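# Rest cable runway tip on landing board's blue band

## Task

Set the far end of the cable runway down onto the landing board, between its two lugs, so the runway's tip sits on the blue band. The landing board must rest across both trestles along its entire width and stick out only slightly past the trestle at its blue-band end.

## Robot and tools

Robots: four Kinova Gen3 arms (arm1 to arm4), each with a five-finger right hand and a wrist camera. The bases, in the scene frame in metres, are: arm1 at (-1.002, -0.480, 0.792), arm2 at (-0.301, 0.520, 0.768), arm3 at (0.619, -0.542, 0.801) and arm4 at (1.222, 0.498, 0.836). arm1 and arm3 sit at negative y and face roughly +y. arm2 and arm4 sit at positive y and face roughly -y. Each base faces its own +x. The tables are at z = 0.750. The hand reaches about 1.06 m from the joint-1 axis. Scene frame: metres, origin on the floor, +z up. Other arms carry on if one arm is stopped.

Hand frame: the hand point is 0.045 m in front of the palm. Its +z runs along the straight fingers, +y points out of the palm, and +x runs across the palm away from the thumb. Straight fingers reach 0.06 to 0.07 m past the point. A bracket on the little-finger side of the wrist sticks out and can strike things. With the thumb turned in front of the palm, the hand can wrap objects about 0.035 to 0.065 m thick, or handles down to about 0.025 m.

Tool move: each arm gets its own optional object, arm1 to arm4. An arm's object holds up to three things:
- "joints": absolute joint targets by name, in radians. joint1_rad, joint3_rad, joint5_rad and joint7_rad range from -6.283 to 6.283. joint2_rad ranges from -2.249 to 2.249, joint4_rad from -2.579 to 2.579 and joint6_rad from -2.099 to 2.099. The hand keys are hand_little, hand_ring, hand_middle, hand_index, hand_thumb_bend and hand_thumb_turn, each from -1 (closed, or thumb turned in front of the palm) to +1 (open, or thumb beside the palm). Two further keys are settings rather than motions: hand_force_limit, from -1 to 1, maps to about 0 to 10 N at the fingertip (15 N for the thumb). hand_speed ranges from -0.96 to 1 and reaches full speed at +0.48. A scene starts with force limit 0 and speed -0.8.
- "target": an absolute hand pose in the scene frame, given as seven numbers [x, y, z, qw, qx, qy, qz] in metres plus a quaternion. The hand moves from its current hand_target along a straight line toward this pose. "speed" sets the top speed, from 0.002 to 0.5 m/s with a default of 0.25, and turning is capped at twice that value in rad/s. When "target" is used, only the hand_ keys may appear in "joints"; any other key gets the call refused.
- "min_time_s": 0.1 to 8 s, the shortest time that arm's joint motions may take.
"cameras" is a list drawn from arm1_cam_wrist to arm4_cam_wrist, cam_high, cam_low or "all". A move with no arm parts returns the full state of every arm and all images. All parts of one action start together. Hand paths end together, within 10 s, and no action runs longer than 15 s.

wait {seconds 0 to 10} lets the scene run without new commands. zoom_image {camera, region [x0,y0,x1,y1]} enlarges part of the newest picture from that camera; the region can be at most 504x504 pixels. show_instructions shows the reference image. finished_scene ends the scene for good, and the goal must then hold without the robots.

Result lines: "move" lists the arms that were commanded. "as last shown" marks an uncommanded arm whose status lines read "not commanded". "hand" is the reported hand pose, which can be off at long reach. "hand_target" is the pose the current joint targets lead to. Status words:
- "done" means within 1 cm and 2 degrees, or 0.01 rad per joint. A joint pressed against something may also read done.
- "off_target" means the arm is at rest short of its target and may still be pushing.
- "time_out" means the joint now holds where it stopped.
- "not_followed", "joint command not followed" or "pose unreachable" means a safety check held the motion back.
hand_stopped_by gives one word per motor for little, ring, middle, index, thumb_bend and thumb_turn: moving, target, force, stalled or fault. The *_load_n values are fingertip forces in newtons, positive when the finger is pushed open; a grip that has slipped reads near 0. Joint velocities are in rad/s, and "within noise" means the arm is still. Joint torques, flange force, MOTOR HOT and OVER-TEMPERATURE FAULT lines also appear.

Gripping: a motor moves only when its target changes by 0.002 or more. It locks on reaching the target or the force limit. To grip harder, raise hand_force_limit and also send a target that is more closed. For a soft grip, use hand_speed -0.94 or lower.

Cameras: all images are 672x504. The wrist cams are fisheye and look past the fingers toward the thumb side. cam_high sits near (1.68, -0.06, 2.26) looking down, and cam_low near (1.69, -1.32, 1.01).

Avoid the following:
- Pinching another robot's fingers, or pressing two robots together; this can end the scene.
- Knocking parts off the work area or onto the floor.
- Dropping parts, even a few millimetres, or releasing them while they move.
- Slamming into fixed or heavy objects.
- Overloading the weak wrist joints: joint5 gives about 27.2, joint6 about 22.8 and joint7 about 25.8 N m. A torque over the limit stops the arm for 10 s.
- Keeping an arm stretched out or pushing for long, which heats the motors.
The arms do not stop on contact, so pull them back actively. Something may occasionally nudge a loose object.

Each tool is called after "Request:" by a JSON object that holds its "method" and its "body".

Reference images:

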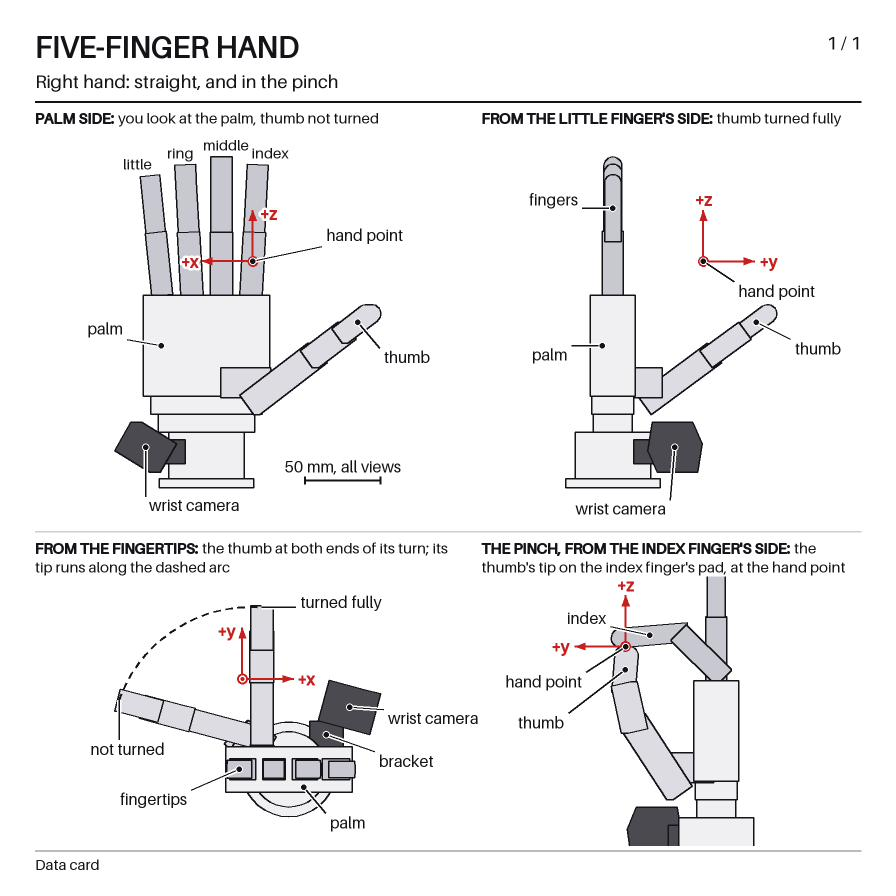

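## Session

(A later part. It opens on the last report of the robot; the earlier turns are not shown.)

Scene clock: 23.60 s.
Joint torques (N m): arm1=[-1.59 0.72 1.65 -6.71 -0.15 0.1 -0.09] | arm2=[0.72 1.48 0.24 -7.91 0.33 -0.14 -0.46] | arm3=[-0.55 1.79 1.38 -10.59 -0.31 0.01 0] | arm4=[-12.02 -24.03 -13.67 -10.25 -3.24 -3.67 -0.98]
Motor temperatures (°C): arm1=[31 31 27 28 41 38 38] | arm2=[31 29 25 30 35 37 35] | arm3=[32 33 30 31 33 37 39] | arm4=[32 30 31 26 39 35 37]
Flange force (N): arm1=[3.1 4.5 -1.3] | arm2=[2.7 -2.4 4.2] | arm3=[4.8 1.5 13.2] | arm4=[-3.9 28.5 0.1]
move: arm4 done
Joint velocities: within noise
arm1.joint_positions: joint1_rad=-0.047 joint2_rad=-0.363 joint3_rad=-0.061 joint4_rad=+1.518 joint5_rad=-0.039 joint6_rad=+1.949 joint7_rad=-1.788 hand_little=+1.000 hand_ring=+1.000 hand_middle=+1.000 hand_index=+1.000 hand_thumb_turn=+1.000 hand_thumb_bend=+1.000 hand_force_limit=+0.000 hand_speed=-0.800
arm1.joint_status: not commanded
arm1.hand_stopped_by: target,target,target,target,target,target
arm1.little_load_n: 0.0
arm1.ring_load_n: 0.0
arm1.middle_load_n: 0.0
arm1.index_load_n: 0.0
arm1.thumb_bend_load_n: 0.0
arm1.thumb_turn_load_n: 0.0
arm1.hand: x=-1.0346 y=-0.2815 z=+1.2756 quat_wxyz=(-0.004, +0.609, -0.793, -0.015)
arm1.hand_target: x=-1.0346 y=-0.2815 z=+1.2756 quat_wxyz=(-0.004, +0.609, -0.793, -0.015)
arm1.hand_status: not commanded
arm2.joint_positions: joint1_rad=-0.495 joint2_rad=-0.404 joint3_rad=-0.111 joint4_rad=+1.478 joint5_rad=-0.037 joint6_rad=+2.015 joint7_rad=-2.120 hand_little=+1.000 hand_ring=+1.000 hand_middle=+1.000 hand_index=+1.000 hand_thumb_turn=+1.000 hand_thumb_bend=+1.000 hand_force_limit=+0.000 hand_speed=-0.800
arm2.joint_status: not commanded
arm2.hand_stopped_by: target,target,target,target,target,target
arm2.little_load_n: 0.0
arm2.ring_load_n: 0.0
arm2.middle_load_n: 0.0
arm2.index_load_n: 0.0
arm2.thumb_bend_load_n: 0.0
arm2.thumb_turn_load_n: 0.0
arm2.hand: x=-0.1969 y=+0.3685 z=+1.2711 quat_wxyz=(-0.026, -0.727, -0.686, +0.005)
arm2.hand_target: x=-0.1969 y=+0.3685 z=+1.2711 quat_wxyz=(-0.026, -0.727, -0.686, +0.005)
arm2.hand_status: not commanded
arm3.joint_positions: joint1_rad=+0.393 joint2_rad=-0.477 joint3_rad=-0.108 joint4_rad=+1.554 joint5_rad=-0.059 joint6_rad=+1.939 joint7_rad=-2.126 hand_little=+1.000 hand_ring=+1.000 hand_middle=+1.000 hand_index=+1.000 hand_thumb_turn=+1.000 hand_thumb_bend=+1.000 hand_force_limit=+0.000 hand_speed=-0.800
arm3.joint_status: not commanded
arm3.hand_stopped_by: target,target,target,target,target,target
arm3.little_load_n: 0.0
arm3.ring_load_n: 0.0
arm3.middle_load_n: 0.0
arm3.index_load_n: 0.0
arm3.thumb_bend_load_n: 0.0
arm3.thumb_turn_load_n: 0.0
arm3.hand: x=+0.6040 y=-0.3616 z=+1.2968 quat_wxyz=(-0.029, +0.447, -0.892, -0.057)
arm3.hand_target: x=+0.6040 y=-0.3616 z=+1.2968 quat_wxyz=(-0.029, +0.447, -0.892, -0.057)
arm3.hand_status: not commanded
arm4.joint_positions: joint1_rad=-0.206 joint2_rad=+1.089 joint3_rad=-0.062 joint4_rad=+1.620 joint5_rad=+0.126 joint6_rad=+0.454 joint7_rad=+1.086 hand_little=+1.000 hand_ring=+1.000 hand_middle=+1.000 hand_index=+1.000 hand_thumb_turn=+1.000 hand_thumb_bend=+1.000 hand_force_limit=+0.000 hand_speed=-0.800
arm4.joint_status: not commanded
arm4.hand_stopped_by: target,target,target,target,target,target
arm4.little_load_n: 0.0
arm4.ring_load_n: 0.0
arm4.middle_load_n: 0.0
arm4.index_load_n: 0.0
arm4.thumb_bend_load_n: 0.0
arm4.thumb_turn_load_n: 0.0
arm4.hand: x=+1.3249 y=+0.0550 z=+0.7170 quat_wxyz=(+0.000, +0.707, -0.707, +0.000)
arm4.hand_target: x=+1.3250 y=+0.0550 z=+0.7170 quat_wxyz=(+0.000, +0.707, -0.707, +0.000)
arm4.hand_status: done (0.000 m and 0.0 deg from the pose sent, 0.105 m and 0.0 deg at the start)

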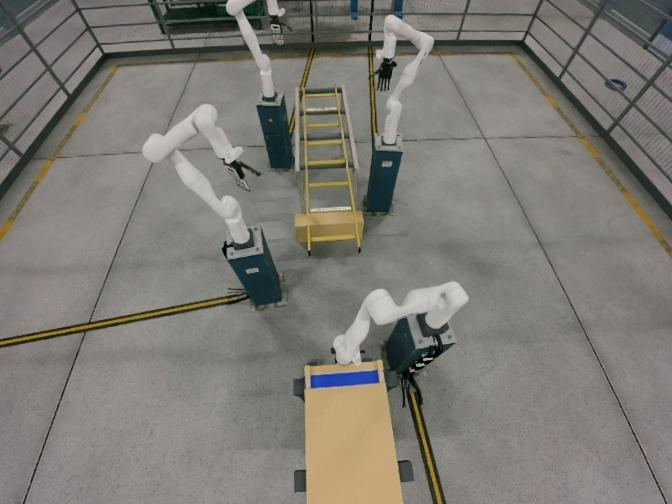

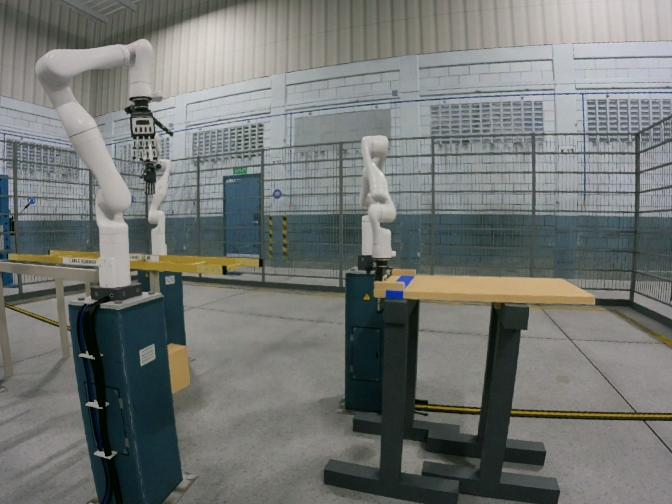

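Request:
{"method": "move", "body": {"arm4": {"target": [1.25, 0.055, 0.717, 0, 0.7071, -0.7071, 0], "speed": 0.15}}}

Request:
{"method": "move", "body": {"arm4": {"target": [1.12, 0.05, 1.1, 0, 0.7071, -0.7071, 0], "speed": 0.25}, "cameras": ["cam_high", "cam_low"]}}

Request:
{"method": "zoom_image", "body": {"camera": "cam_high", "region": [270, 330, 450, 504]}}

Request:
{"method": "zoom_image", "body": {"camera": "cam_low", "region": [340, 240, 500, 360]}}

Scene clock: 25.27 s.
Joint torques (N m): arm1=[-1.5 0.71 1.57 -6.75 -0.15 0.14 -0.11] | arm2=[0.67 1.51 0.25 -7.88 0.31 -0.15 -0.49] | arm3=[-0.55 1.81 1.39 -10.57 -0.32 0 0.02] | arm4=[0.66 -20.19 0.18 -4.73 0.24 -0.37 -0.29]
Motor temperatures (°C): arm1=[31 31 27 28 41 38 38] | arm2=[31 29 25 30 35 37 35] | arm3=[32 33 30 31 33 37 39] | arm4=[32 31 31 26 39 35 37]
Flange force (N): arm1=[3.0 4.2 -1.0] | arm2=[2.7 -2.5 4.1] | arm3=[4.9 1.6 13.2] | arm4=[-4.6 -0.4 -0.3]
move: arm4 done
Joint velocities: within noise
arm1, arm2, arm3: as last shown
arm1.thumb_turn_load_n: -0.5
arm4.joint_positions: joint1_rad=-0.054 joint2_rad=+1.070 joint3_rad=-0.071 joint4_rad=+1.692 joint5_rad=+0.166 joint6_rad=+0.402 joint7_rad=+1.192 hand_little=+1.000 hand_ring=+1.000 hand_middle=+1.000 hand_index=+1.000 hand_thumb_turn=+1.000 hand_thumb_bend=+1.000 hand_force_limit=+0.000 hand_speed=-0.800
arm4.joint_status: not commanded
arm4.hand_stopped_by: target,target,target,target,target,target
arm4.little_load_n: 0.0
arm4.ring_load_n: 0.0
arm4.middle_load_n: 0.0
arm4.index_load_n: 0.0
arm4.thumb_bend_load_n: 0.0
arm4.thumb_turn_load_n: 0.0
arm4.hand: x=+1.2500 y=+0.0550 z=+0.7170 quat_wxyz=(+0.000, +0.707, -0.707, +0.000)
arm4.hand_target: x=+1.2500 y=+0.0550 z=+0.7170 quat_wxyz=(+0.000, +0.707, -0.707, +0.000)
arm4.hand_status: done (0.000 m and 0.0 deg from the pose sent, 0.075 m and 0.0 deg at the start)
pictures: none

Scene clock: 27.50 s.
Joint torques (N m): arm1=[-1.5 0.78 1.56 -6.72 -0.15 0.1 -0.12] | arm2=[0.72 1.49 0.26 -7.87 0.34 -0.15 -0.51] | arm3=[-0.53 1.81 1.39 -10.56 -0.29 0.01 0.01] | arm4=[0.63 -16.53 0.06 -9.61 0.27 -0.4 -0.29]
Motor temperatures (°C): arm1=[31 31 27 28 41 38 38] | arm2=[31 29 25 30 35 37 35] | arm3=[32 33 30 31 33 37 39] | arm4=[32 31 31 26 39 35 37]
Flange force (N): arm1=[3.1 4.1 -1.2] | arm2=[2.7 -2.5 4.0] | arm3=[4.9 1.6 13.1] | arm4=[-4.9 -1.3 3.2]
move: arm4 done
Joint velocities: within noise
arm1, arm2, arm3: as last shown
arm1.thumb_turn_load_n: 0.0
arm4.joint_positions: joint1_rad=+0.247 joint2_rad=+0.462 joint3_rad=-0.132 joint4_rad=+1.378 joint5_rad=+0.067 joint6_rad=+1.322 joint7_rad=+1.546 hand_little=+1.000 hand_ring=+1.000 hand_middle=+1.000 hand_index=+1.000 hand_thumb_turn=+1.000 hand_thumb_bend=+1.000 hand_force_limit=+0.000 hand_speed=-0.800
arm4.joint_status: not commanded
arm4.hand_stopped_by: target,target,target,target,target,target
arm4.little_load_n: 0.0
arm4.ring_load_n: 0.0
arm4.middle_load_n: 0.0
arm4.index_load_n: 0.0
arm4.thumb_bend_load_n: 0.0
arm4.thumb_turn_load_n: 0.0
arm4.hand: x=+1.1200 y=+0.0500 z=+1.1000 quat_wxyz=(+0.000, +0.707, -0.707, +0.000)
arm4.hand_target: x=+1.1200 y=+0.0500 z=+1.1000 quat_wxyz=(+0.000, +0.707, -0.707, +0.000)
arm4.hand_status: done (0.000 m and 0.0 deg from the pose sent, 0.405 m and 0.0 deg at the start)

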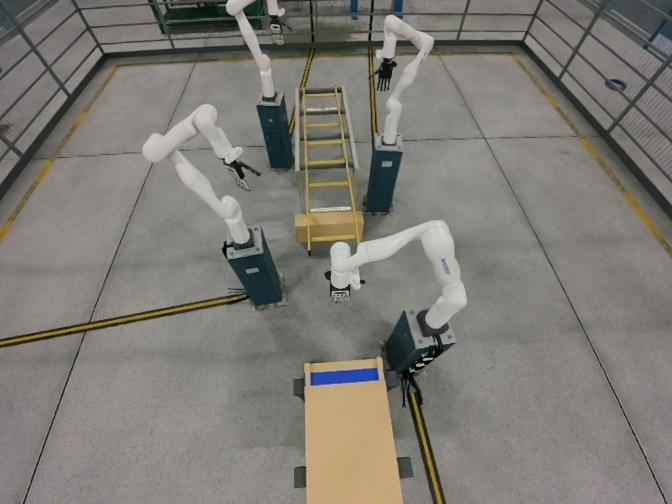

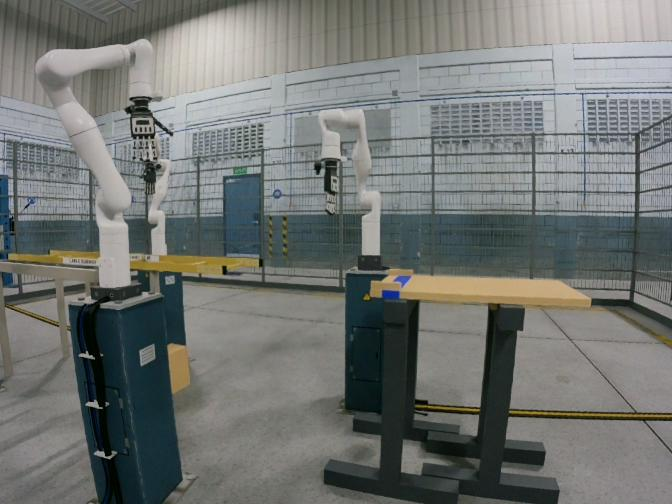

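Scaled by 2.800.

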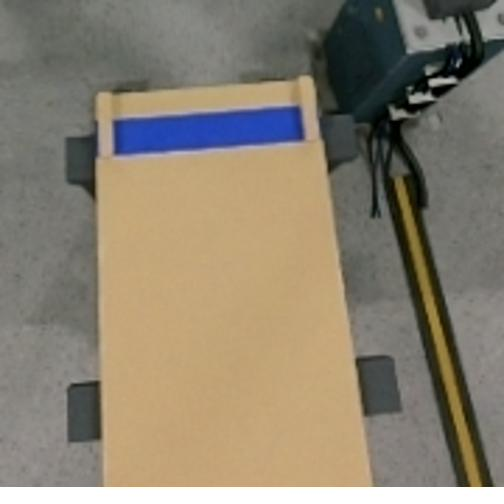

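Scaled by 3.150.

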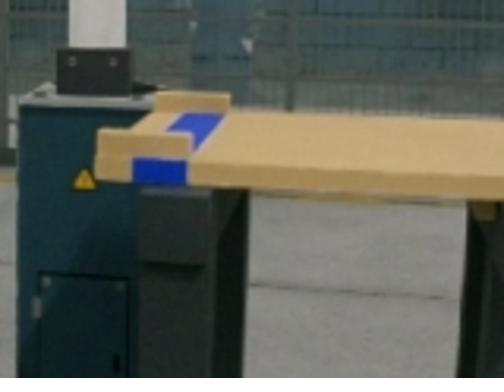

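Request:
{"method": "move", "body": {"arm4": {"joints": {"joint7_rad": -1.6}}}}

Request:
{"method": "move", "body": {"arm4": {"target": [0.46, 0.02, 1.05, 0, 0.7071, 0.7071, 0], "speed": 0.3}, "cameras": ["arm4_cam_wrist", "cam_high", "cam_low", "arm3_cam_wrist", "arm2_cam_wrist"]}}

Request:
{"method": "zoom_image", "body": {"camera": "arm4_cam_wrist", "region": [180, 20, 640, 400]}}

Scene clock: 31.87 s.
Joint torques (N m): arm1=[-1.49 0.79 1.59 -6.77 -0.15 0.11 -0.09] | arm2=[0.73 1.52 0.27 -7.9 0.32 -0.12 -0.51] | arm3=[-0.53 1.81 1.41 -10.57 -0.3 -0.02 0.02] | arm4=[0.59 -16.56 0 -9.74 0.27 -0.49 -0.28]
Motor temperatures (°C): arm1=[31 31 27 28 41 38 38] | arm2=[31 29 25 30 35 37 35] | arm3=[32 33 30 31 33 37 39] | arm4=[32 31 31 26 39 35 37]
Flange force (N): arm1=[3.2 4.2 -0.9] | arm2=[2.8 -2.5 4.3] | arm3=[4.9 1.6 13.1] | arm4=[5.1 1.2 3.3]
move: arm4 done
Joint velocities: within noise
arm1, arm2, arm3: as last shown
arm1.thumb_turn_load_n: 0.5
arm4.joint_positions: joint1_rad=+0.247 joint2_rad=+0.462 joint3_rad=-0.132 joint4_rad=+1.378 joint5_rad=+0.067 joint6_rad=+1.322 joint7_rad=-1.600 hand_little=+1.000 hand_ring=+1.000 hand_middle=+1.000 hand_index=+1.000 hand_thumb_turn=+1.000 hand_thumb_bend=+1.000 hand_force_limit=+0.000 hand_speed=-0.800
arm4.joint_status: all done
arm4.hand_stopped_by: target,target,target,target,target,target
arm4.little_load_n: 0.0
arm4.ring_load_n: 0.0
arm4.middle_load_n: 0.0
arm4.index_load_n: 0.0
arm4.thumb_bend_load_n: 0.0
arm4.thumb_turn_load_n: 0.0
arm4.hand: x=+1.2402 y=-0.0119 z=+1.1000 quat_wxyz=(+0.000, -0.709, -0.706, +0.000)
arm4.hand_target: x=+1.2402 y=-0.0119 z=+1.1000 quat_wxyz=(+0.000, -0.709, -0.706, +0.000)
arm4.hand_status: not commanded
pictures: none

Scene clock: 35.30 s.
Joint torques (N m): arm1=[-1.5 0.73 1.62 -6.74 -0.18 0.09 -0.12] | arm2=[0.71 1.49 0.28 -7.84 0.33 -0.14 -0.51] | arm3=[-0.52 1.78 1.38 -10.57 -0.28 0.02 0.01] | arm4=[0.24 -28.58 1.07 -11.4 0.3 -2.08 -0.36]
Motor temperatures (°C): arm1=[31 31 27 28 41 38 38] | arm2=[31 29 25 30 35 37 35] | arm3=[32 33 30 31 33 37 39] | arm4=[32 31 31 26 39 35 37]
Flange force (N): arm1=[3.1 4.3 -1.1] | arm2=[2.7 -2.4 4.0] | arm3=[4.8 1.6 13.2] | arm4=no reading
move: arm4 off_target
Joint velocities: arm1=[within noise] | arm2=[within noise] | arm3=[within noise] | arm4=[-0.002 0.001 0.011 0 -0.008 -0.001 0.005]
arm1, arm2, arm3: as last shown
arm1.thumb_turn_load_n: 0.0
arm2.thumb_bend_load_n: -0.5
arm3.ring_load_n: -0.5
arm3.thumb_turn_load_n: -0.5
arm4.joint_positions: joint1_rad=+1.164 joint2_rad=+1.293 joint3_rad=+0.020 joint4_rad=+0.035 joint5_rad=+0.035 joint6_rad=+1.104 joint7_rad=-0.678 hand_little=+1.000 hand_ring=+1.000 hand_middle=+1.000 hand_index=+1.000 hand_thumb_turn=+1.000 hand_thumb_bend=+1.000 hand_force_limit=+0.000 hand_speed=-0.800
arm4.joint_status: not commanded
arm4.hand_stopped_by: target,target,target,target,target,target
arm4.little_load_n: 0.0
arm4.ring_load_n: 0.0
arm4.middle_load_n: 0.0
arm4.index_load_n: 0.0
arm4.thumb_bend_load_n: 0.0
arm4.thumb_turn_load_n: 0.0
arm4.hand: x=+0.4609 y=+0.0205 z=+1.0496 quat_wxyz=(+0.080, -0.706, -0.616, +0.340)
arm4.hand_target: x=+0.4609 y=+0.0205 z=+1.0497 quat_wxyz=(+0.080, -0.706, -0.616, +0.340)
arm4.hand_status: off_target (0.001 m and 41.5 deg from the pose sent, 0.782 m and 0.2 deg at the start; pose on its path clipped on 48 of 103 steps; a joint's target at an end of its range on 41 of 103 steps)
pictures: arm2_cam_wrist, arm3_cam_wrist, arm4_cam_wrist, cam_high, cam_low
arm4_cam_wrist: T_world_to_cam=[[0.82289, 0.02819, -0.56749, 0.2123], [0.44534, -0.65228, 0.61335, -0.83276], [-0.35287, -0.75745, -0.54931, 0.87155]] pos_world=[0.5037, 0.11097, 1.11001]

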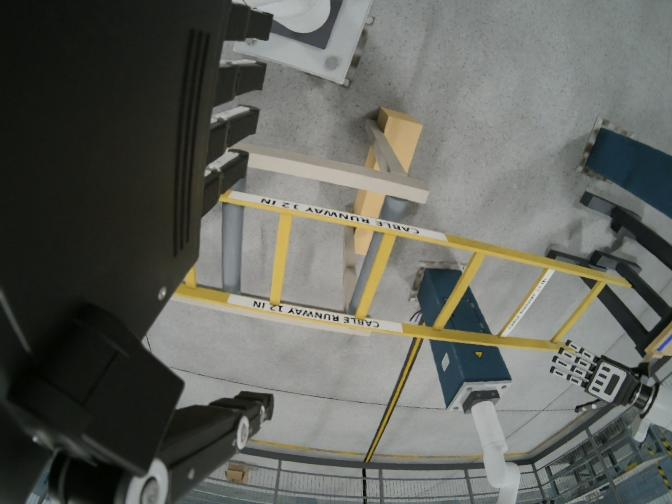

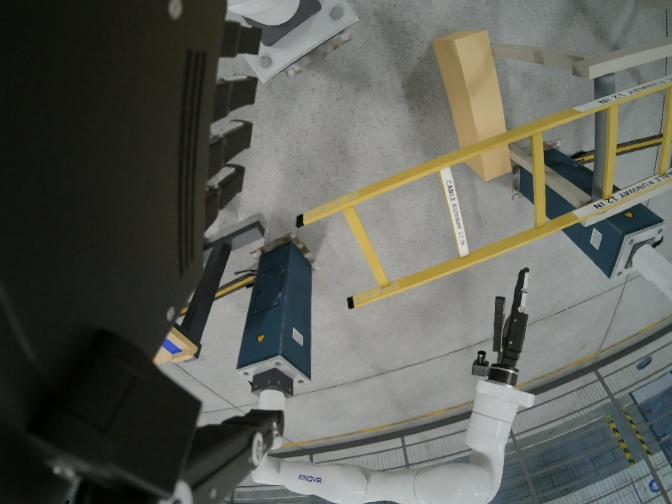

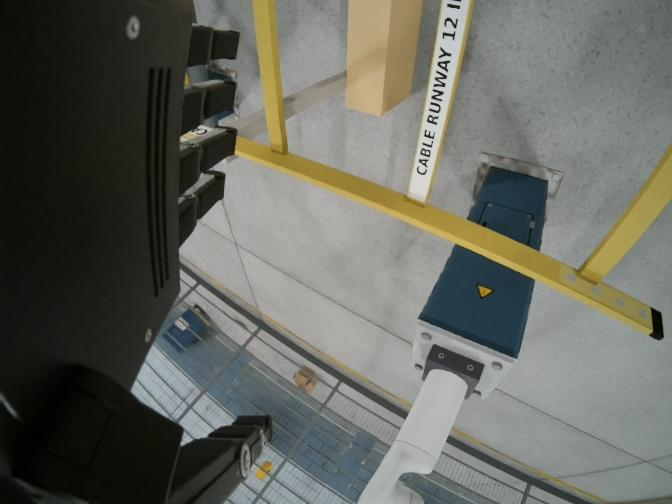

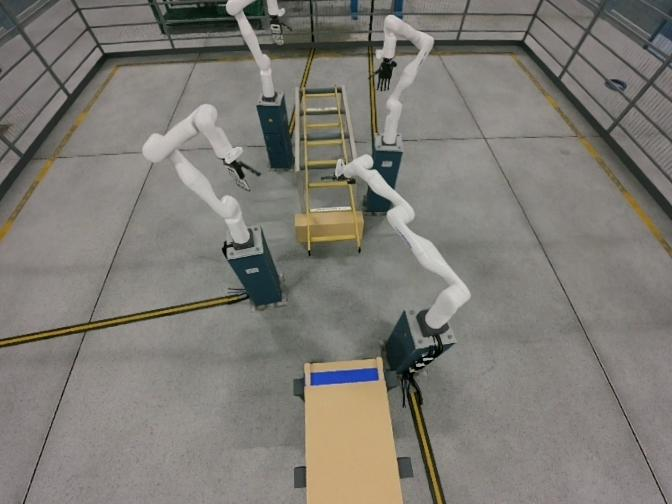

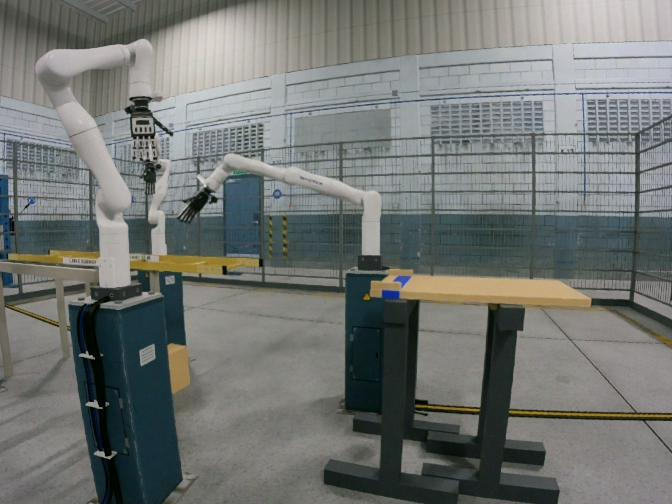

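Scaled by 1.096 from the camera's image (finer frame: 960x720).

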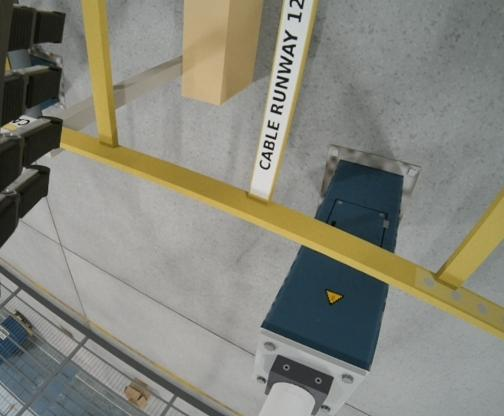

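Request:
{"method": "move", "body": {"arm4": {"joints": {"joint1_rad": 0.247, "joint2_rad": 0.35, "joint3_rad": -0.132, "joint4_rad": 1.378, "joint5_rad": 0.067, "joint6_rad": 1.4, "joint7_rad": -1.6}}, "arm3": {"joints": {"joint7_rad": 0.96}}}}

Request:
{"method": "move", "body": {"arm3": {"target": [0.26, 0.02, 1.0, 0, 0.7071, 0.7071, 0], "speed": 0.25}, "cameras": ["arm3_cam_wrist", "arm4_cam_wrist", "cam_high", "cam_low", "arm2_cam_wrist"]}}

Request:
{"method": "zoom_image", "body": {"camera": "arm3_cam_wrist", "region": [180, 20, 640, 400]}}

Scene clock: 39.20 s.
Joint torques (N m): arm1=[-1.45 0.76 1.52 -6.73 -0.15 0.15 -0.05] | arm2=[0.73 1.5 0.23 -7.9 0.32 -0.13 -0.49] | arm3=[-0.54 1.94 1.42 -10.42 -0.32 0.12 0] | arm4=[0.61 -14.86 0.1 -10.05 0.3 -0.59 -0.28]
Motor temperatures (°C): arm1=[31 31 27 28 41 38 38] | arm2=[31 29 25 30 35 37 35] | arm3=[32 33 30 31 33 37 39] | arm4=[32 31 31 26 39 35 37]
Flange force (N): arm1=[3.1 4.2 -1.0] | arm2=[2.7 -2.6 4.2] | arm3=[-5.0 -1.4 13.0] | arm4=[5.1 1.3 3.7]
move: arm3 done; arm4 done
Joint velocities: within noise
arm1, arm2: as last shown
arm2.thumb_bend_load_n: 0.0
arm3.joint_positions: joint1_rad=+0.393 joint2_rad=-0.477 joint3_rad=-0.108 joint4_rad=+1.554 joint5_rad=-0.059 joint6_rad=+1.939 joint7_rad=+0.960 hand_little=+1.000 hand_ring=+1.000 hand_middle=+1.000 hand_index=+1.000 hand_thumb_turn=+1.000 hand_thumb_bend=+1.000 hand_force_limit=+0.000 hand_speed=-0.800
arm3.joint_status: all done
arm3.hand_stopped_by: target,target,target,target,target,target
arm3.little_load_n: 0.0
arm3.ring_load_n: 0.0
arm3.middle_load_n: 0.0
arm3.index_load_n: 0.0
arm3.thumb_bend_load_n: 0.0
arm3.thumb_turn_load_n: 0.0
arm3.hand: x=+0.6600 y=-0.4836 z=+1.2812 quat_wxyz=(-0.058, +0.904, +0.422, +0.027)
arm3.hand_target: x=+0.6600 y=-0.4836 z=+1.2812 quat_wxyz=(-0.058, +0.904, +0.422, +0.027)
arm3.hand_status: not commanded
arm4.joint_positions: joint1_rad=+0.247 joint2_rad=+0.350 joint3_rad=-0.132 joint4_rad=+1.378 joint5_rad=+0.067 joint6_rad=+1.400 joint7_rad=-1.600 hand_little=+1.000 hand_ring=+1.000 hand_middle=+1.000 hand_index=+1.000 hand_thumb_turn=+1.000 hand_thumb_bend=+1.000 hand_force_limit=+0.000 hand_speed=-0.800
arm4.joint_status: all done
arm4.hand_stopped_by: target,target,target,target,target,target
arm4.little_load_n: 0.0
arm4.ring_load_n: 0.0
arm4.middle_load_n: 0.0
arm4.index_load_n: 0.0
arm4.thumb_bend_load_n: 0.0
arm4.thumb_turn_load_n: 0.0
arm4.hand: x=+1.2390 y=+0.0139 z=+1.1527 quat_wxyz=(-0.007, -0.709, -0.705, +0.017)
arm4.hand_target: x=+1.2390 y=+0.0139 z=+1.1527 quat_wxyz=(-0.007, -0.709, -0.705, +0.017)
arm4.hand_status: not commanded
pictures: none

Scene clock: 43.03 s.
Joint torques (N m): arm1=[-1.5 0.76 1.58 -6.75 -0.16 0.11 -0.12] | arm2=[0.66 1.47 0.25 -7.87 0.33 -0.13 -0.49] | arm3=[-0.58 -24.45 1.43 -9.63 -0.32 0.18 0.01] | arm4=[0.62 -14.91 0.05 -10.05 0.28 -0.63 -0.28]
Motor temperatures (°C): arm1=[31 31 27 28 41 38 38] | arm2=[31 29 25 30 35 37 35] | arm3=[32 33 30 31 33 37 39] | arm4=[32 31 31 26 39 35 37]
Flange force (N): arm1=[3.1 4.1 -1.0] | arm2=[2.7 -2.4 4.1] | arm3=no reading | arm4=[4.9 1.3 3.7]
move: arm3 off_target
Joint velocities: arm1=[within noise] | arm2=[within noise] | arm3=[0 0 0.013 0 -0.013 0.001 0] | arm4=[within noise]
arm1, arm2, arm4: as last shown
arm1.thumb_turn_load_n: 0.5
arm3.joint_positions: joint1_rad=-0.462 joint2_rad=+1.224 joint3_rad=-0.606 joint4_rad=+0.035 joint5_rad=+0.609 joint6_rad=+1.799 joint7_rad=+0.920 hand_little=+1.000 hand_ring=+1.000 hand_middle=+1.000 hand_index=+1.000 hand_thumb_turn=+1.000 hand_thumb_bend=+1.000 hand_force_limit=+0.000 hand_speed=-0.800
arm3.joint_status: not commanded
arm3.hand_stopped_by: target,target,target,target,target,target
arm3.little_load_n: 0.0
arm3.ring_load_n: 0.0
arm3.middle_load_n: 0.0
arm3.index_load_n: 0.0
arm3.thumb_bend_load_n: 0.0
arm3.thumb_turn_load_n: 0.0
arm3.hand: x=+0.2606 y=+0.0192 z=+0.9997 quat_wxyz=(-0.048, +0.703, +0.710, +0.010)
arm3.hand_target: x=+0.2605 y=+0.0192 z=+0.9997 quat_wxyz=(-0.048, +0.703, +0.710, +0.010)
arm3.hand_status: off_target (0.001 m and 5.7 deg from the pose sent, 0.702 m and 40.6 deg at the start; a joint's target at an end of its range on 17 of 115 steps)
pictures: arm2_cam_wrist, arm3_cam_wrist, arm4_cam_wrist, cam_high, cam_low
arm3_cam_wrist: T_world_to_cam=[[0.97044, 0.24111, -0.01079, -0.23923], [0.22286, -0.87804, 0.42353, -0.47004], [0.09265, -0.41341, -0.90582, 1.00829]] pos_world=[0.2435, 0.06181, 1.10982]
arm4_cam_wrist: T_world_to_cam=[[0.96868, 0.2461, 0.03312, -1.24527], [0.18846, -0.81546, 0.54727, -0.85007], [0.16169, -0.52388, -0.8363, 0.88773]] pos_world=[1.22294, 0.07833, 1.24887]

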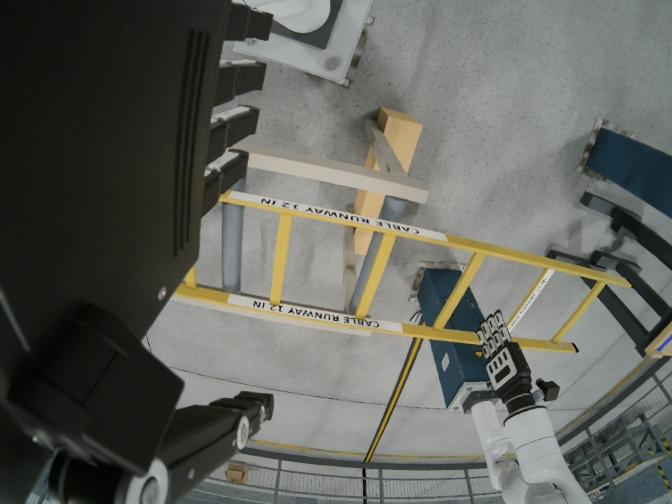

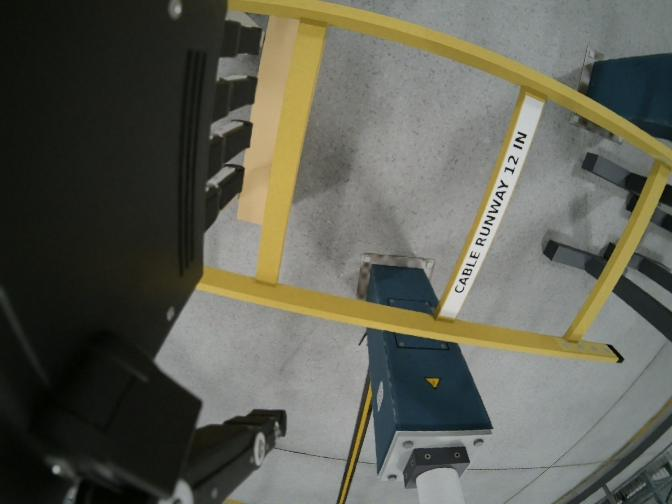

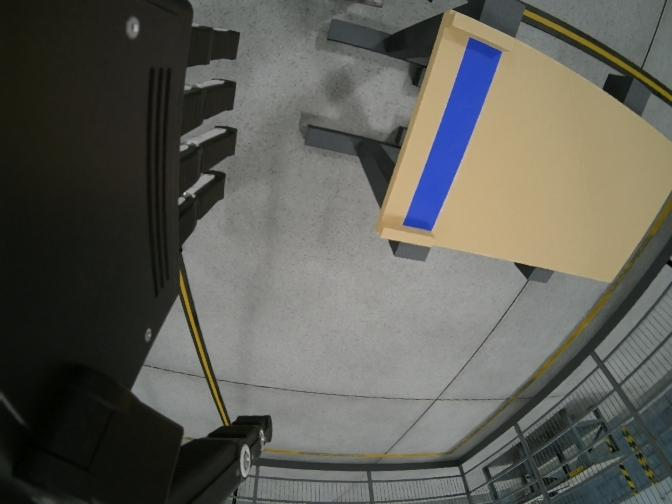

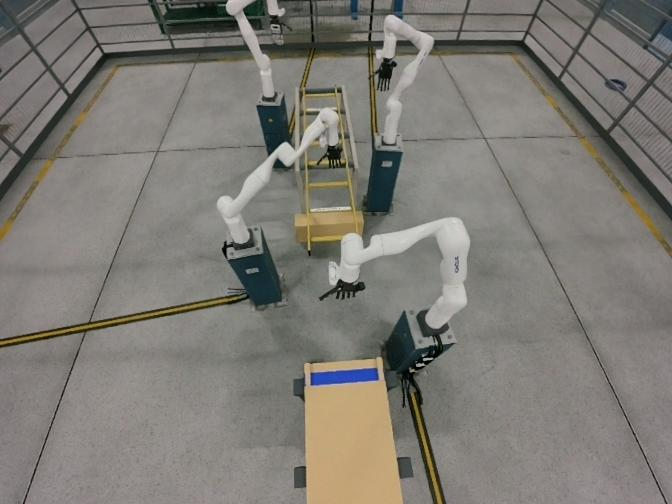

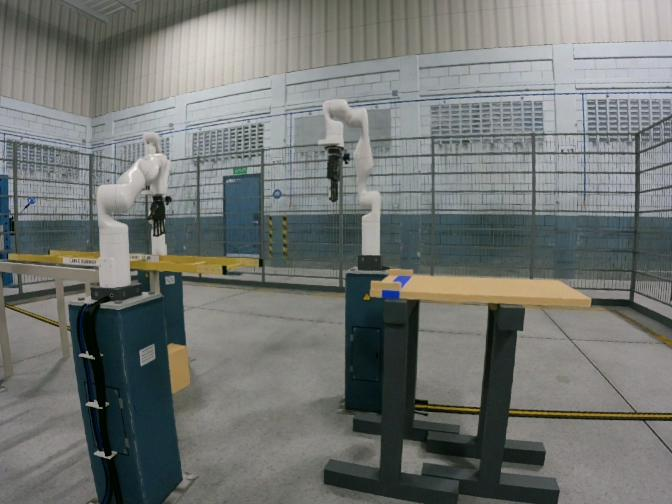

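Scaled by 1.096 from the camera's image (finer frame: 960x720).

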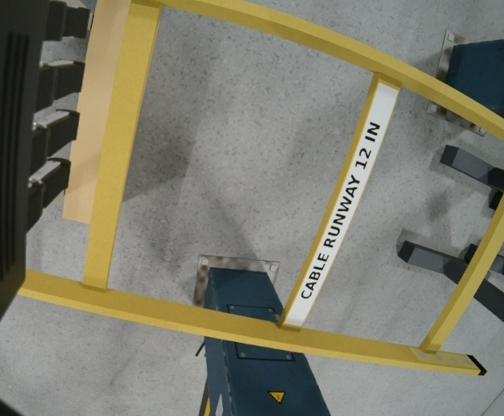

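Request:
{"method": "zoom_image", "body": {"camera": "cam_high", "region": [290, 180, 380, 270]}}

Request:
{"method": "zoom_image", "body": {"camera": "cam_low", "region": [200, 240, 280, 300]}}

Request:
{"method": "zoom_image", "body": {"camera": "cam_low", "region": [90, 230, 210, 320]}}

Request:
{"method": "zoom_image", "body": {"camera": "arm3_cam_wrist", "region": [200, 0, 340, 140]}}

Request:
{"method": "zoom_image", "body": {"camera": "arm3_cam_wrist", "region": [200, 200, 340, 340]}}

Request:
{"method": "zoom_image", "body": {"camera": "arm3_cam_wrist", "region": [400, 60, 672, 380]}}

Scaled by 5.600.

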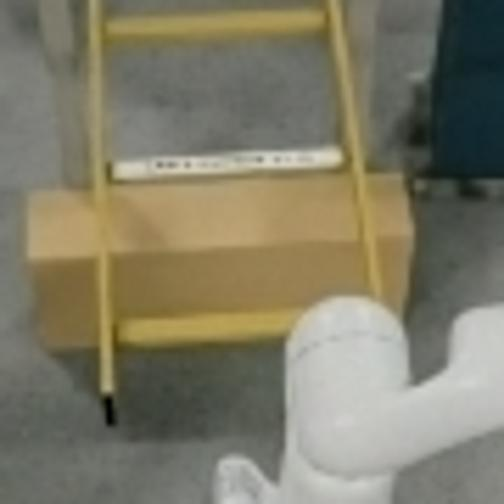

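Scaled by 6.300.

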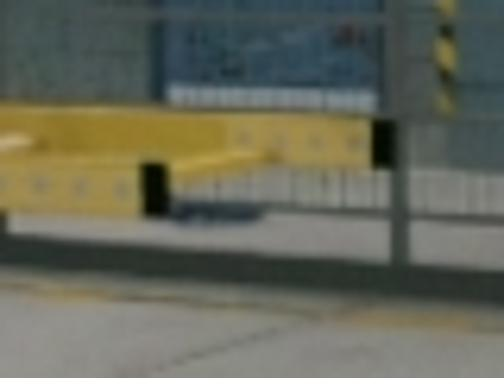

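Scaled by 4.200.

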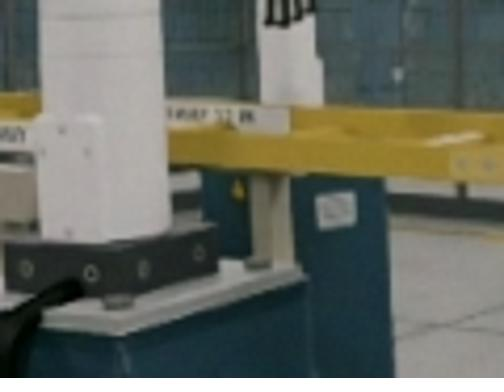

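Scaled by 3.600 from the camera's image (finer frame: 960x720).

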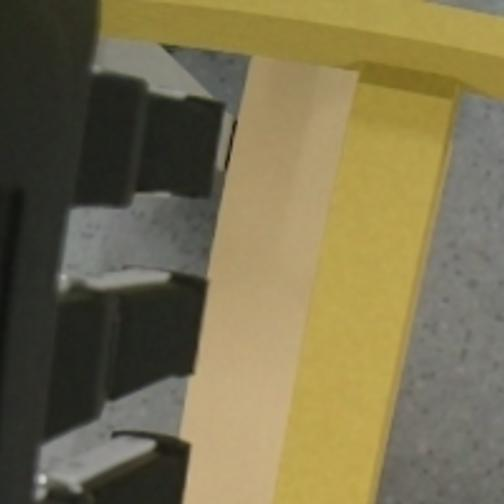

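Scaled by 3.600 from the camera's image (finer frame: 960x720).

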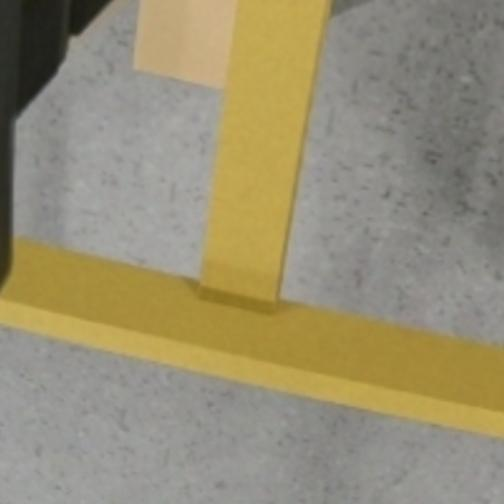

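Scaled by 1.575 from the camera's image (finer frame: 960x720).

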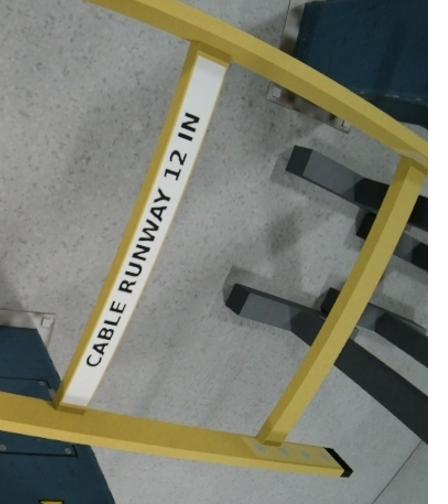

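Request:
{"method": "move", "body": {"arm3": {"target": [0.235, -0.015, 0.93, 0, 0.7071, 0.7071, 0], "speed": 0.15, "joints": {"hand_thumb_turn": -1, "hand_speed": 0}}, "cameras": ["arm3_cam_wrist", "cam_high", "cam_low"]}}

Request:
{"method": "zoom_image", "body": {"camera": "arm3_cam_wrist", "region": [180, 20, 640, 400]}}

Scene clock: 46.27 s.
Joint torques (N m): arm1=[-1.49 0.67 1.58 -6.74 -0.23 0.1 -0.1] | arm2=[0.71 1.47 0.23 -7.87 0.32 -0.12 -0.52] | arm3=[-0.57 -24.91 1.17 -9.6 -0.27 0.44 0] | arm4=[0.55 -14.92 0.05 -10.02 0.29 -0.64 -0.29]
Motor temperatures (°C): arm1=[31 31 27 28 41 38 38] | arm2=[31 29 25 30 35 37 35] | arm3=[32 33 30 31 33 37 39] | arm4=[32 31 31 26 39 35 37]
Flange force (N): arm1=[2.9 4.1 -1.2] | arm2=[2.6 -2.6 4.1] | arm3=no reading | arm4=[4.7 1.1 3.6]
move: arm3 done
Joint velocities: within noise
arm1, arm2, arm4: as last shown
arm1.thumb_turn_load_n: 0.0
arm3.joint_positions: joint1_rad=-0.500 joint2_rad=+1.308 joint3_rad=-0.613 joint4_rad=+0.096 joint5_rad=+0.602 joint6_rad=+1.764 joint7_rad=+0.834 hand_little=+1.000 hand_ring=+1.000 hand_middle=+1.000 hand_index=+1.000 hand_thumb_turn=-1.000 hand_thumb_bend=+1.000 hand_force_limit=+0.000 hand_speed=+0.000
arm3.joint_status: all done
arm3.hand_stopped_by: target,target,target,target,target,target
arm3.little_load_n: 0.0
arm3.ring_load_n: 0.0
arm3.middle_load_n: 0.0
arm3.index_load_n: 0.0
arm3.thumb_bend_load_n: 0.0
arm3.thumb_turn_load_n: 0.0
arm3.hand: x=+0.2350 y=-0.0150 z=+0.9300 quat_wxyz=(+0.000, +0.707, +0.707, +0.000)
arm3.hand_target: x=+0.2350 y=-0.0150 z=+0.9300 quat_wxyz=(+0.000, +0.707, +0.707, +0.000)
arm3.hand_status: done (0.000 m and 0.0 deg from the pose sent, 0.082 m and 5.7 deg at the start)
arm3_cam_wrist: T_world_to_cam=[[0.97253, 0.23167, 0.02262, -0.23866], [0.18877, -0.84181, 0.5057, -0.53275], [0.1362, -0.48754, -0.86241, 0.88171]] pos_world=[0.21258, 0.03669, 1.03521]

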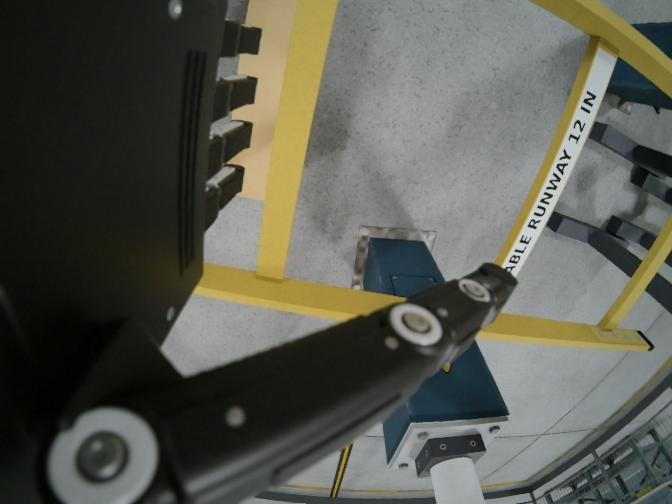

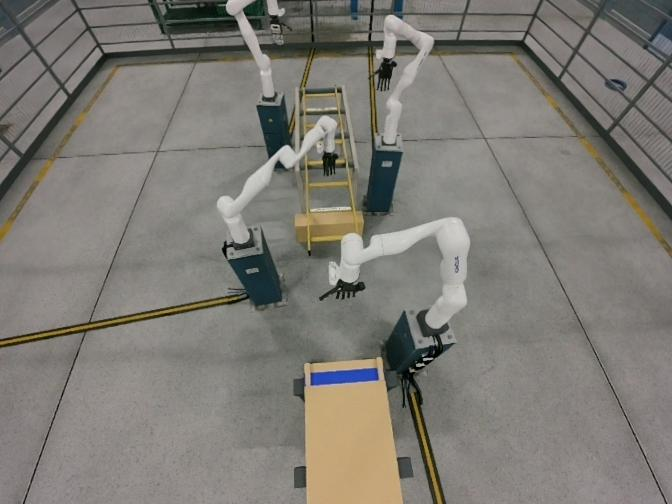

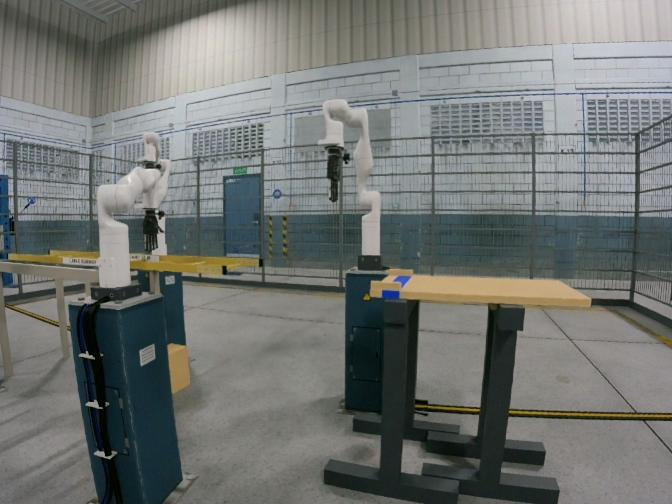

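Scaled by 1.096 from the camera's image (finer frame: 960x720).

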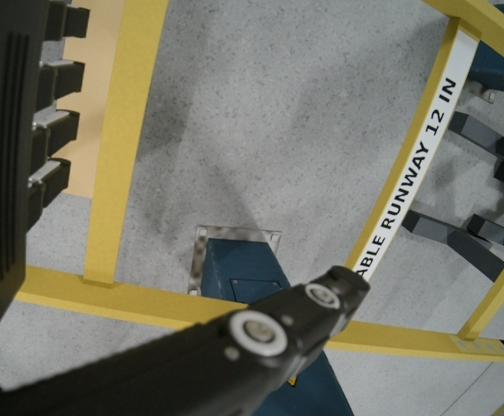

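Request:
{"method": "move", "body": {"arm3": {"target": [0.222, -0.018, 0.80, 0, 0.7071, 0.7071, 0], "speed": 0.08}, "cameras": ["arm3_cam_wrist", "arm2_cam_wrist", "cam_low"]}}

Request:
{"method": "zoom_image", "body": {"camera": "arm3_cam_wrist", "region": [180, 20, 640, 400]}}

Request:
{"method": "zoom_image", "body": {"camera": "arm2_cam_wrist", "region": [420, 200, 620, 420]}}

Request:
{"method": "zoom_image", "body": {"camera": "cam_low", "region": [90, 200, 250, 320]}}

Scene clock: 48.67 s.
Joint torques (N m): arm1=[-1.51 0.77 1.57 -6.66 -0.16 0.13 -0.11] | arm2=[0.66 1.49 0.27 -7.89 0.33 -0.15 -0.5] | arm3=[-0.56 -25.18 -0.01 -9.65 -0.32 0.45 0.02] | arm4=[0.61 -14.89 0.03 -10.04 0.3 -0.6 -0.27]
Motor temperatures (°C): arm1=[31 31 27 28 41 38 38] | arm2=[31 29 25 30 35 37 35] | arm3=[32 33 30 31 33 37 39] | arm4=[32 31 31 26 39 35 37]
Flange force (N): arm1=[3.0 4.1 -1.3] | arm2=[2.8 -2.4 4.1] | arm3=no reading | arm4=[4.9 1.3 3.7]
move: arm3 done
Joint velocities: within noise
arm1.joint_positions: joint1_rad=-0.047 joint2_rad=-0.363 joint3_rad=-0.061 joint4_rad=+1.518 joint5_rad=-0.039 joint6_rad=+1.949 joint7_rad=-1.788 hand_little=+1.000 hand_ring=+1.000 hand_middle=+1.000 hand_index=+1.000 hand_thumb_turn=+1.000 hand_thumb_bend=+1.000 hand_force_limit=+0.000 hand_speed=-0.800
arm1.joint_status: not commanded
arm1.hand_stopped_by: target,target,target,target,target,target
arm1.little_load_n: 0.0
arm1.ring_load_n: 0.0
arm1.middle_load_n: 0.0
arm1.index_load_n: 0.0
arm1.thumb_bend_load_n: 0.0
arm1.thumb_turn_load_n: 0.0
arm1.hand: x=-1.0346 y=-0.2815 z=+1.2756 quat_wxyz=(-0.004, +0.609, -0.793, -0.015)
arm1.hand_target: x=-1.0346 y=-0.2815 z=+1.2756 quat_wxyz=(-0.004, +0.609, -0.793, -0.015)
arm1.hand_status: not commanded
arm2.joint_positions: joint1_rad=-0.495 joint2_rad=-0.404 joint3_rad=-0.111 joint4_rad=+1.478 joint5_rad=-0.037 joint6_rad=+2.015 joint7_rad=-2.120 hand_little=+1.000 hand_ring=+1.000 hand_middle=+1.000 hand_index=+1.000 hand_thumb_turn=+1.000 hand_thumb_bend=+1.000 hand_force_limit=+0.000 hand_speed=-0.800
arm2.joint_status: not commanded
arm2.hand_stopped_by: target,target,target,target,target,target
arm2.little_load_n: 0.0
arm2.ring_load_n: 0.0
arm2.middle_load_n: 0.0
arm2.index_load_n: 0.0
arm2.thumb_bend_load_n: 0.0
arm2.thumb_turn_load_n: 0.0
arm2.hand: x=-0.1969 y=+0.3685 z=+1.2711 quat_wxyz=(-0.026, -0.727, -0.686, +0.005)
arm2.hand_target: x=-0.1969 y=+0.3685 z=+1.2711 quat_wxyz=(-0.026, -0.727, -0.686, +0.005)
arm2.hand_status: not commanded
arm3.joint_positions: joint1_rad=-0.448 joint2_rad=+1.390 joint3_rad=-0.621 joint4_rad=+0.371 joint5_rad=+0.615 joint6_rad=+1.457 joint7_rad=+0.727 hand_little=+1.000 hand_ring=+1.000 hand_middle=+1.000 hand_index=+1.000 hand_thumb_turn=-1.000 hand_thumb_bend=+1.000 hand_force_limit=+0.000 hand_speed=+0.000
arm3.joint_status: not commanded
arm3.hand_stopped_by: target,target,target,target,target,target
arm3.little_load_n: 0.0
arm3.ring_load_n: 0.0
arm3.middle_load_n: 0.0
arm3.index_load_n: 0.0
arm3.thumb_bend_load_n: 0.0
arm3.thumb_turn_load_n: 0.0
arm3.hand: x=+0.2220 y=-0.0180 z=+0.8000 quat_wxyz=(+0.000, +0.707, +0.707, +0.000)
arm3.hand_target: x=+0.2220 y=-0.0180 z=+0.8000 quat_wxyz=(+0.000, +0.707, +0.707, +0.000)
arm3.hand_status: done (0.000 m and 0.0 deg from the pose sent, 0.131 m and 0.0 deg at the start)
arm4: as last shown
pictures: arm2_cam_wrist, arm3_cam_wrist, cam_low
arm3_cam_wrist: T_world_to_cam=[[0.97255, 0.2316, 0.02255, -0.22232], [0.18874, -0.84182, 0.50568, -0.46706], [0.1361, -0.48754, -0.86243, 0.76994]] pos_world=[0.19959, 0.03369, 0.90521]

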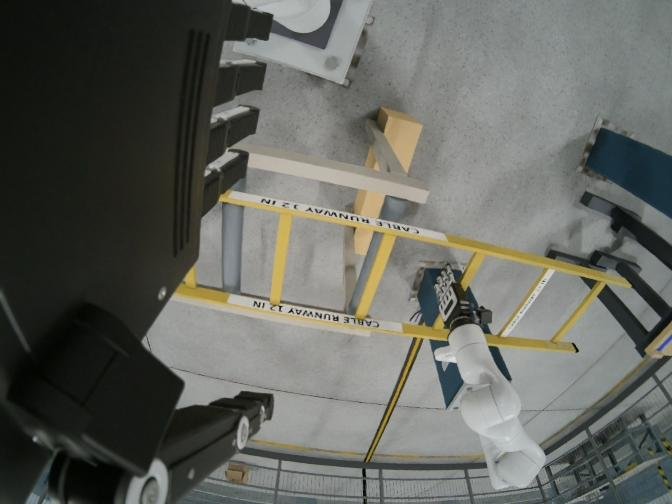

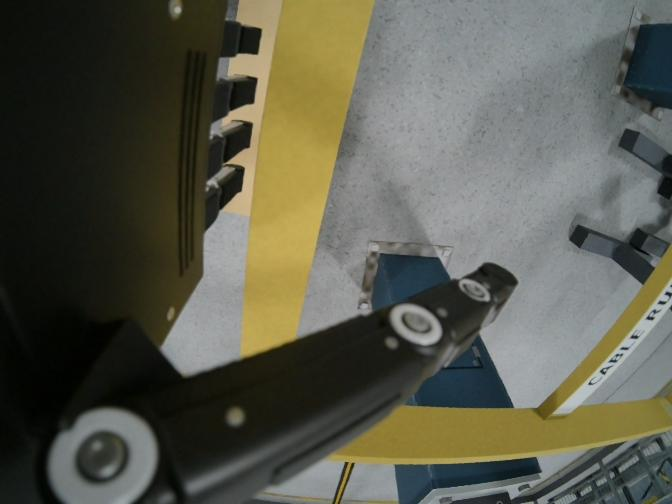

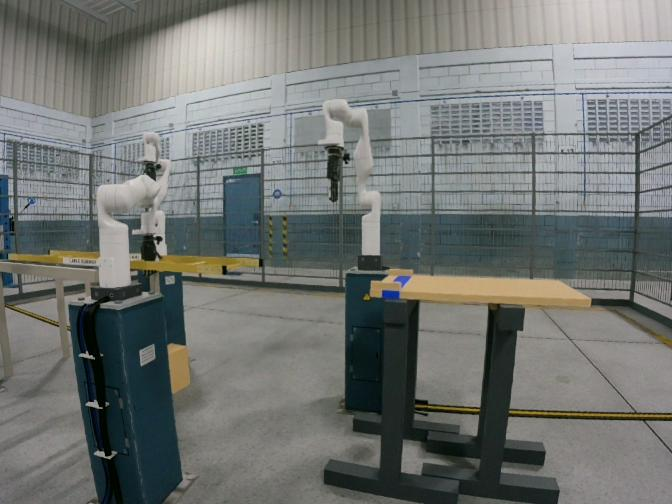

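Scaled by 1.096 from the camera's image (finer frame: 960x720).

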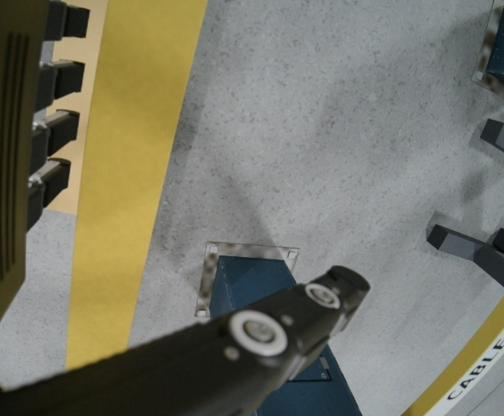

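Scaled by 2.291 from the camera's image (finer frame: 960x720).

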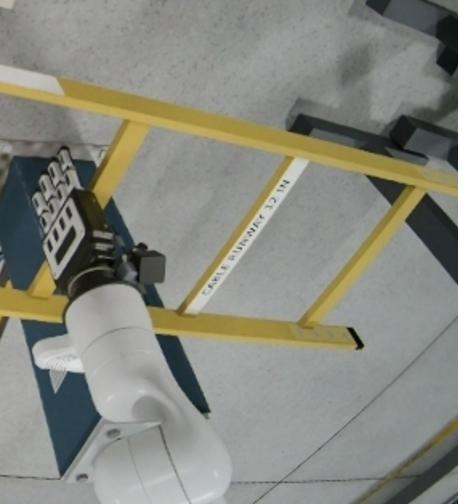

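Scaled by 3.150.

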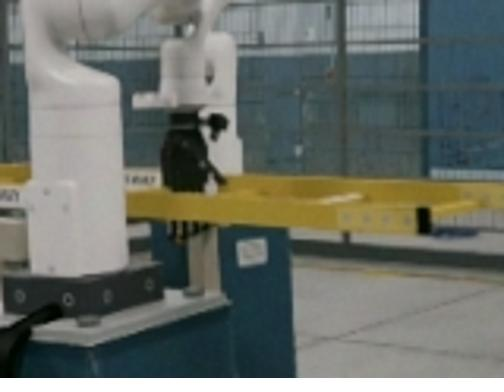

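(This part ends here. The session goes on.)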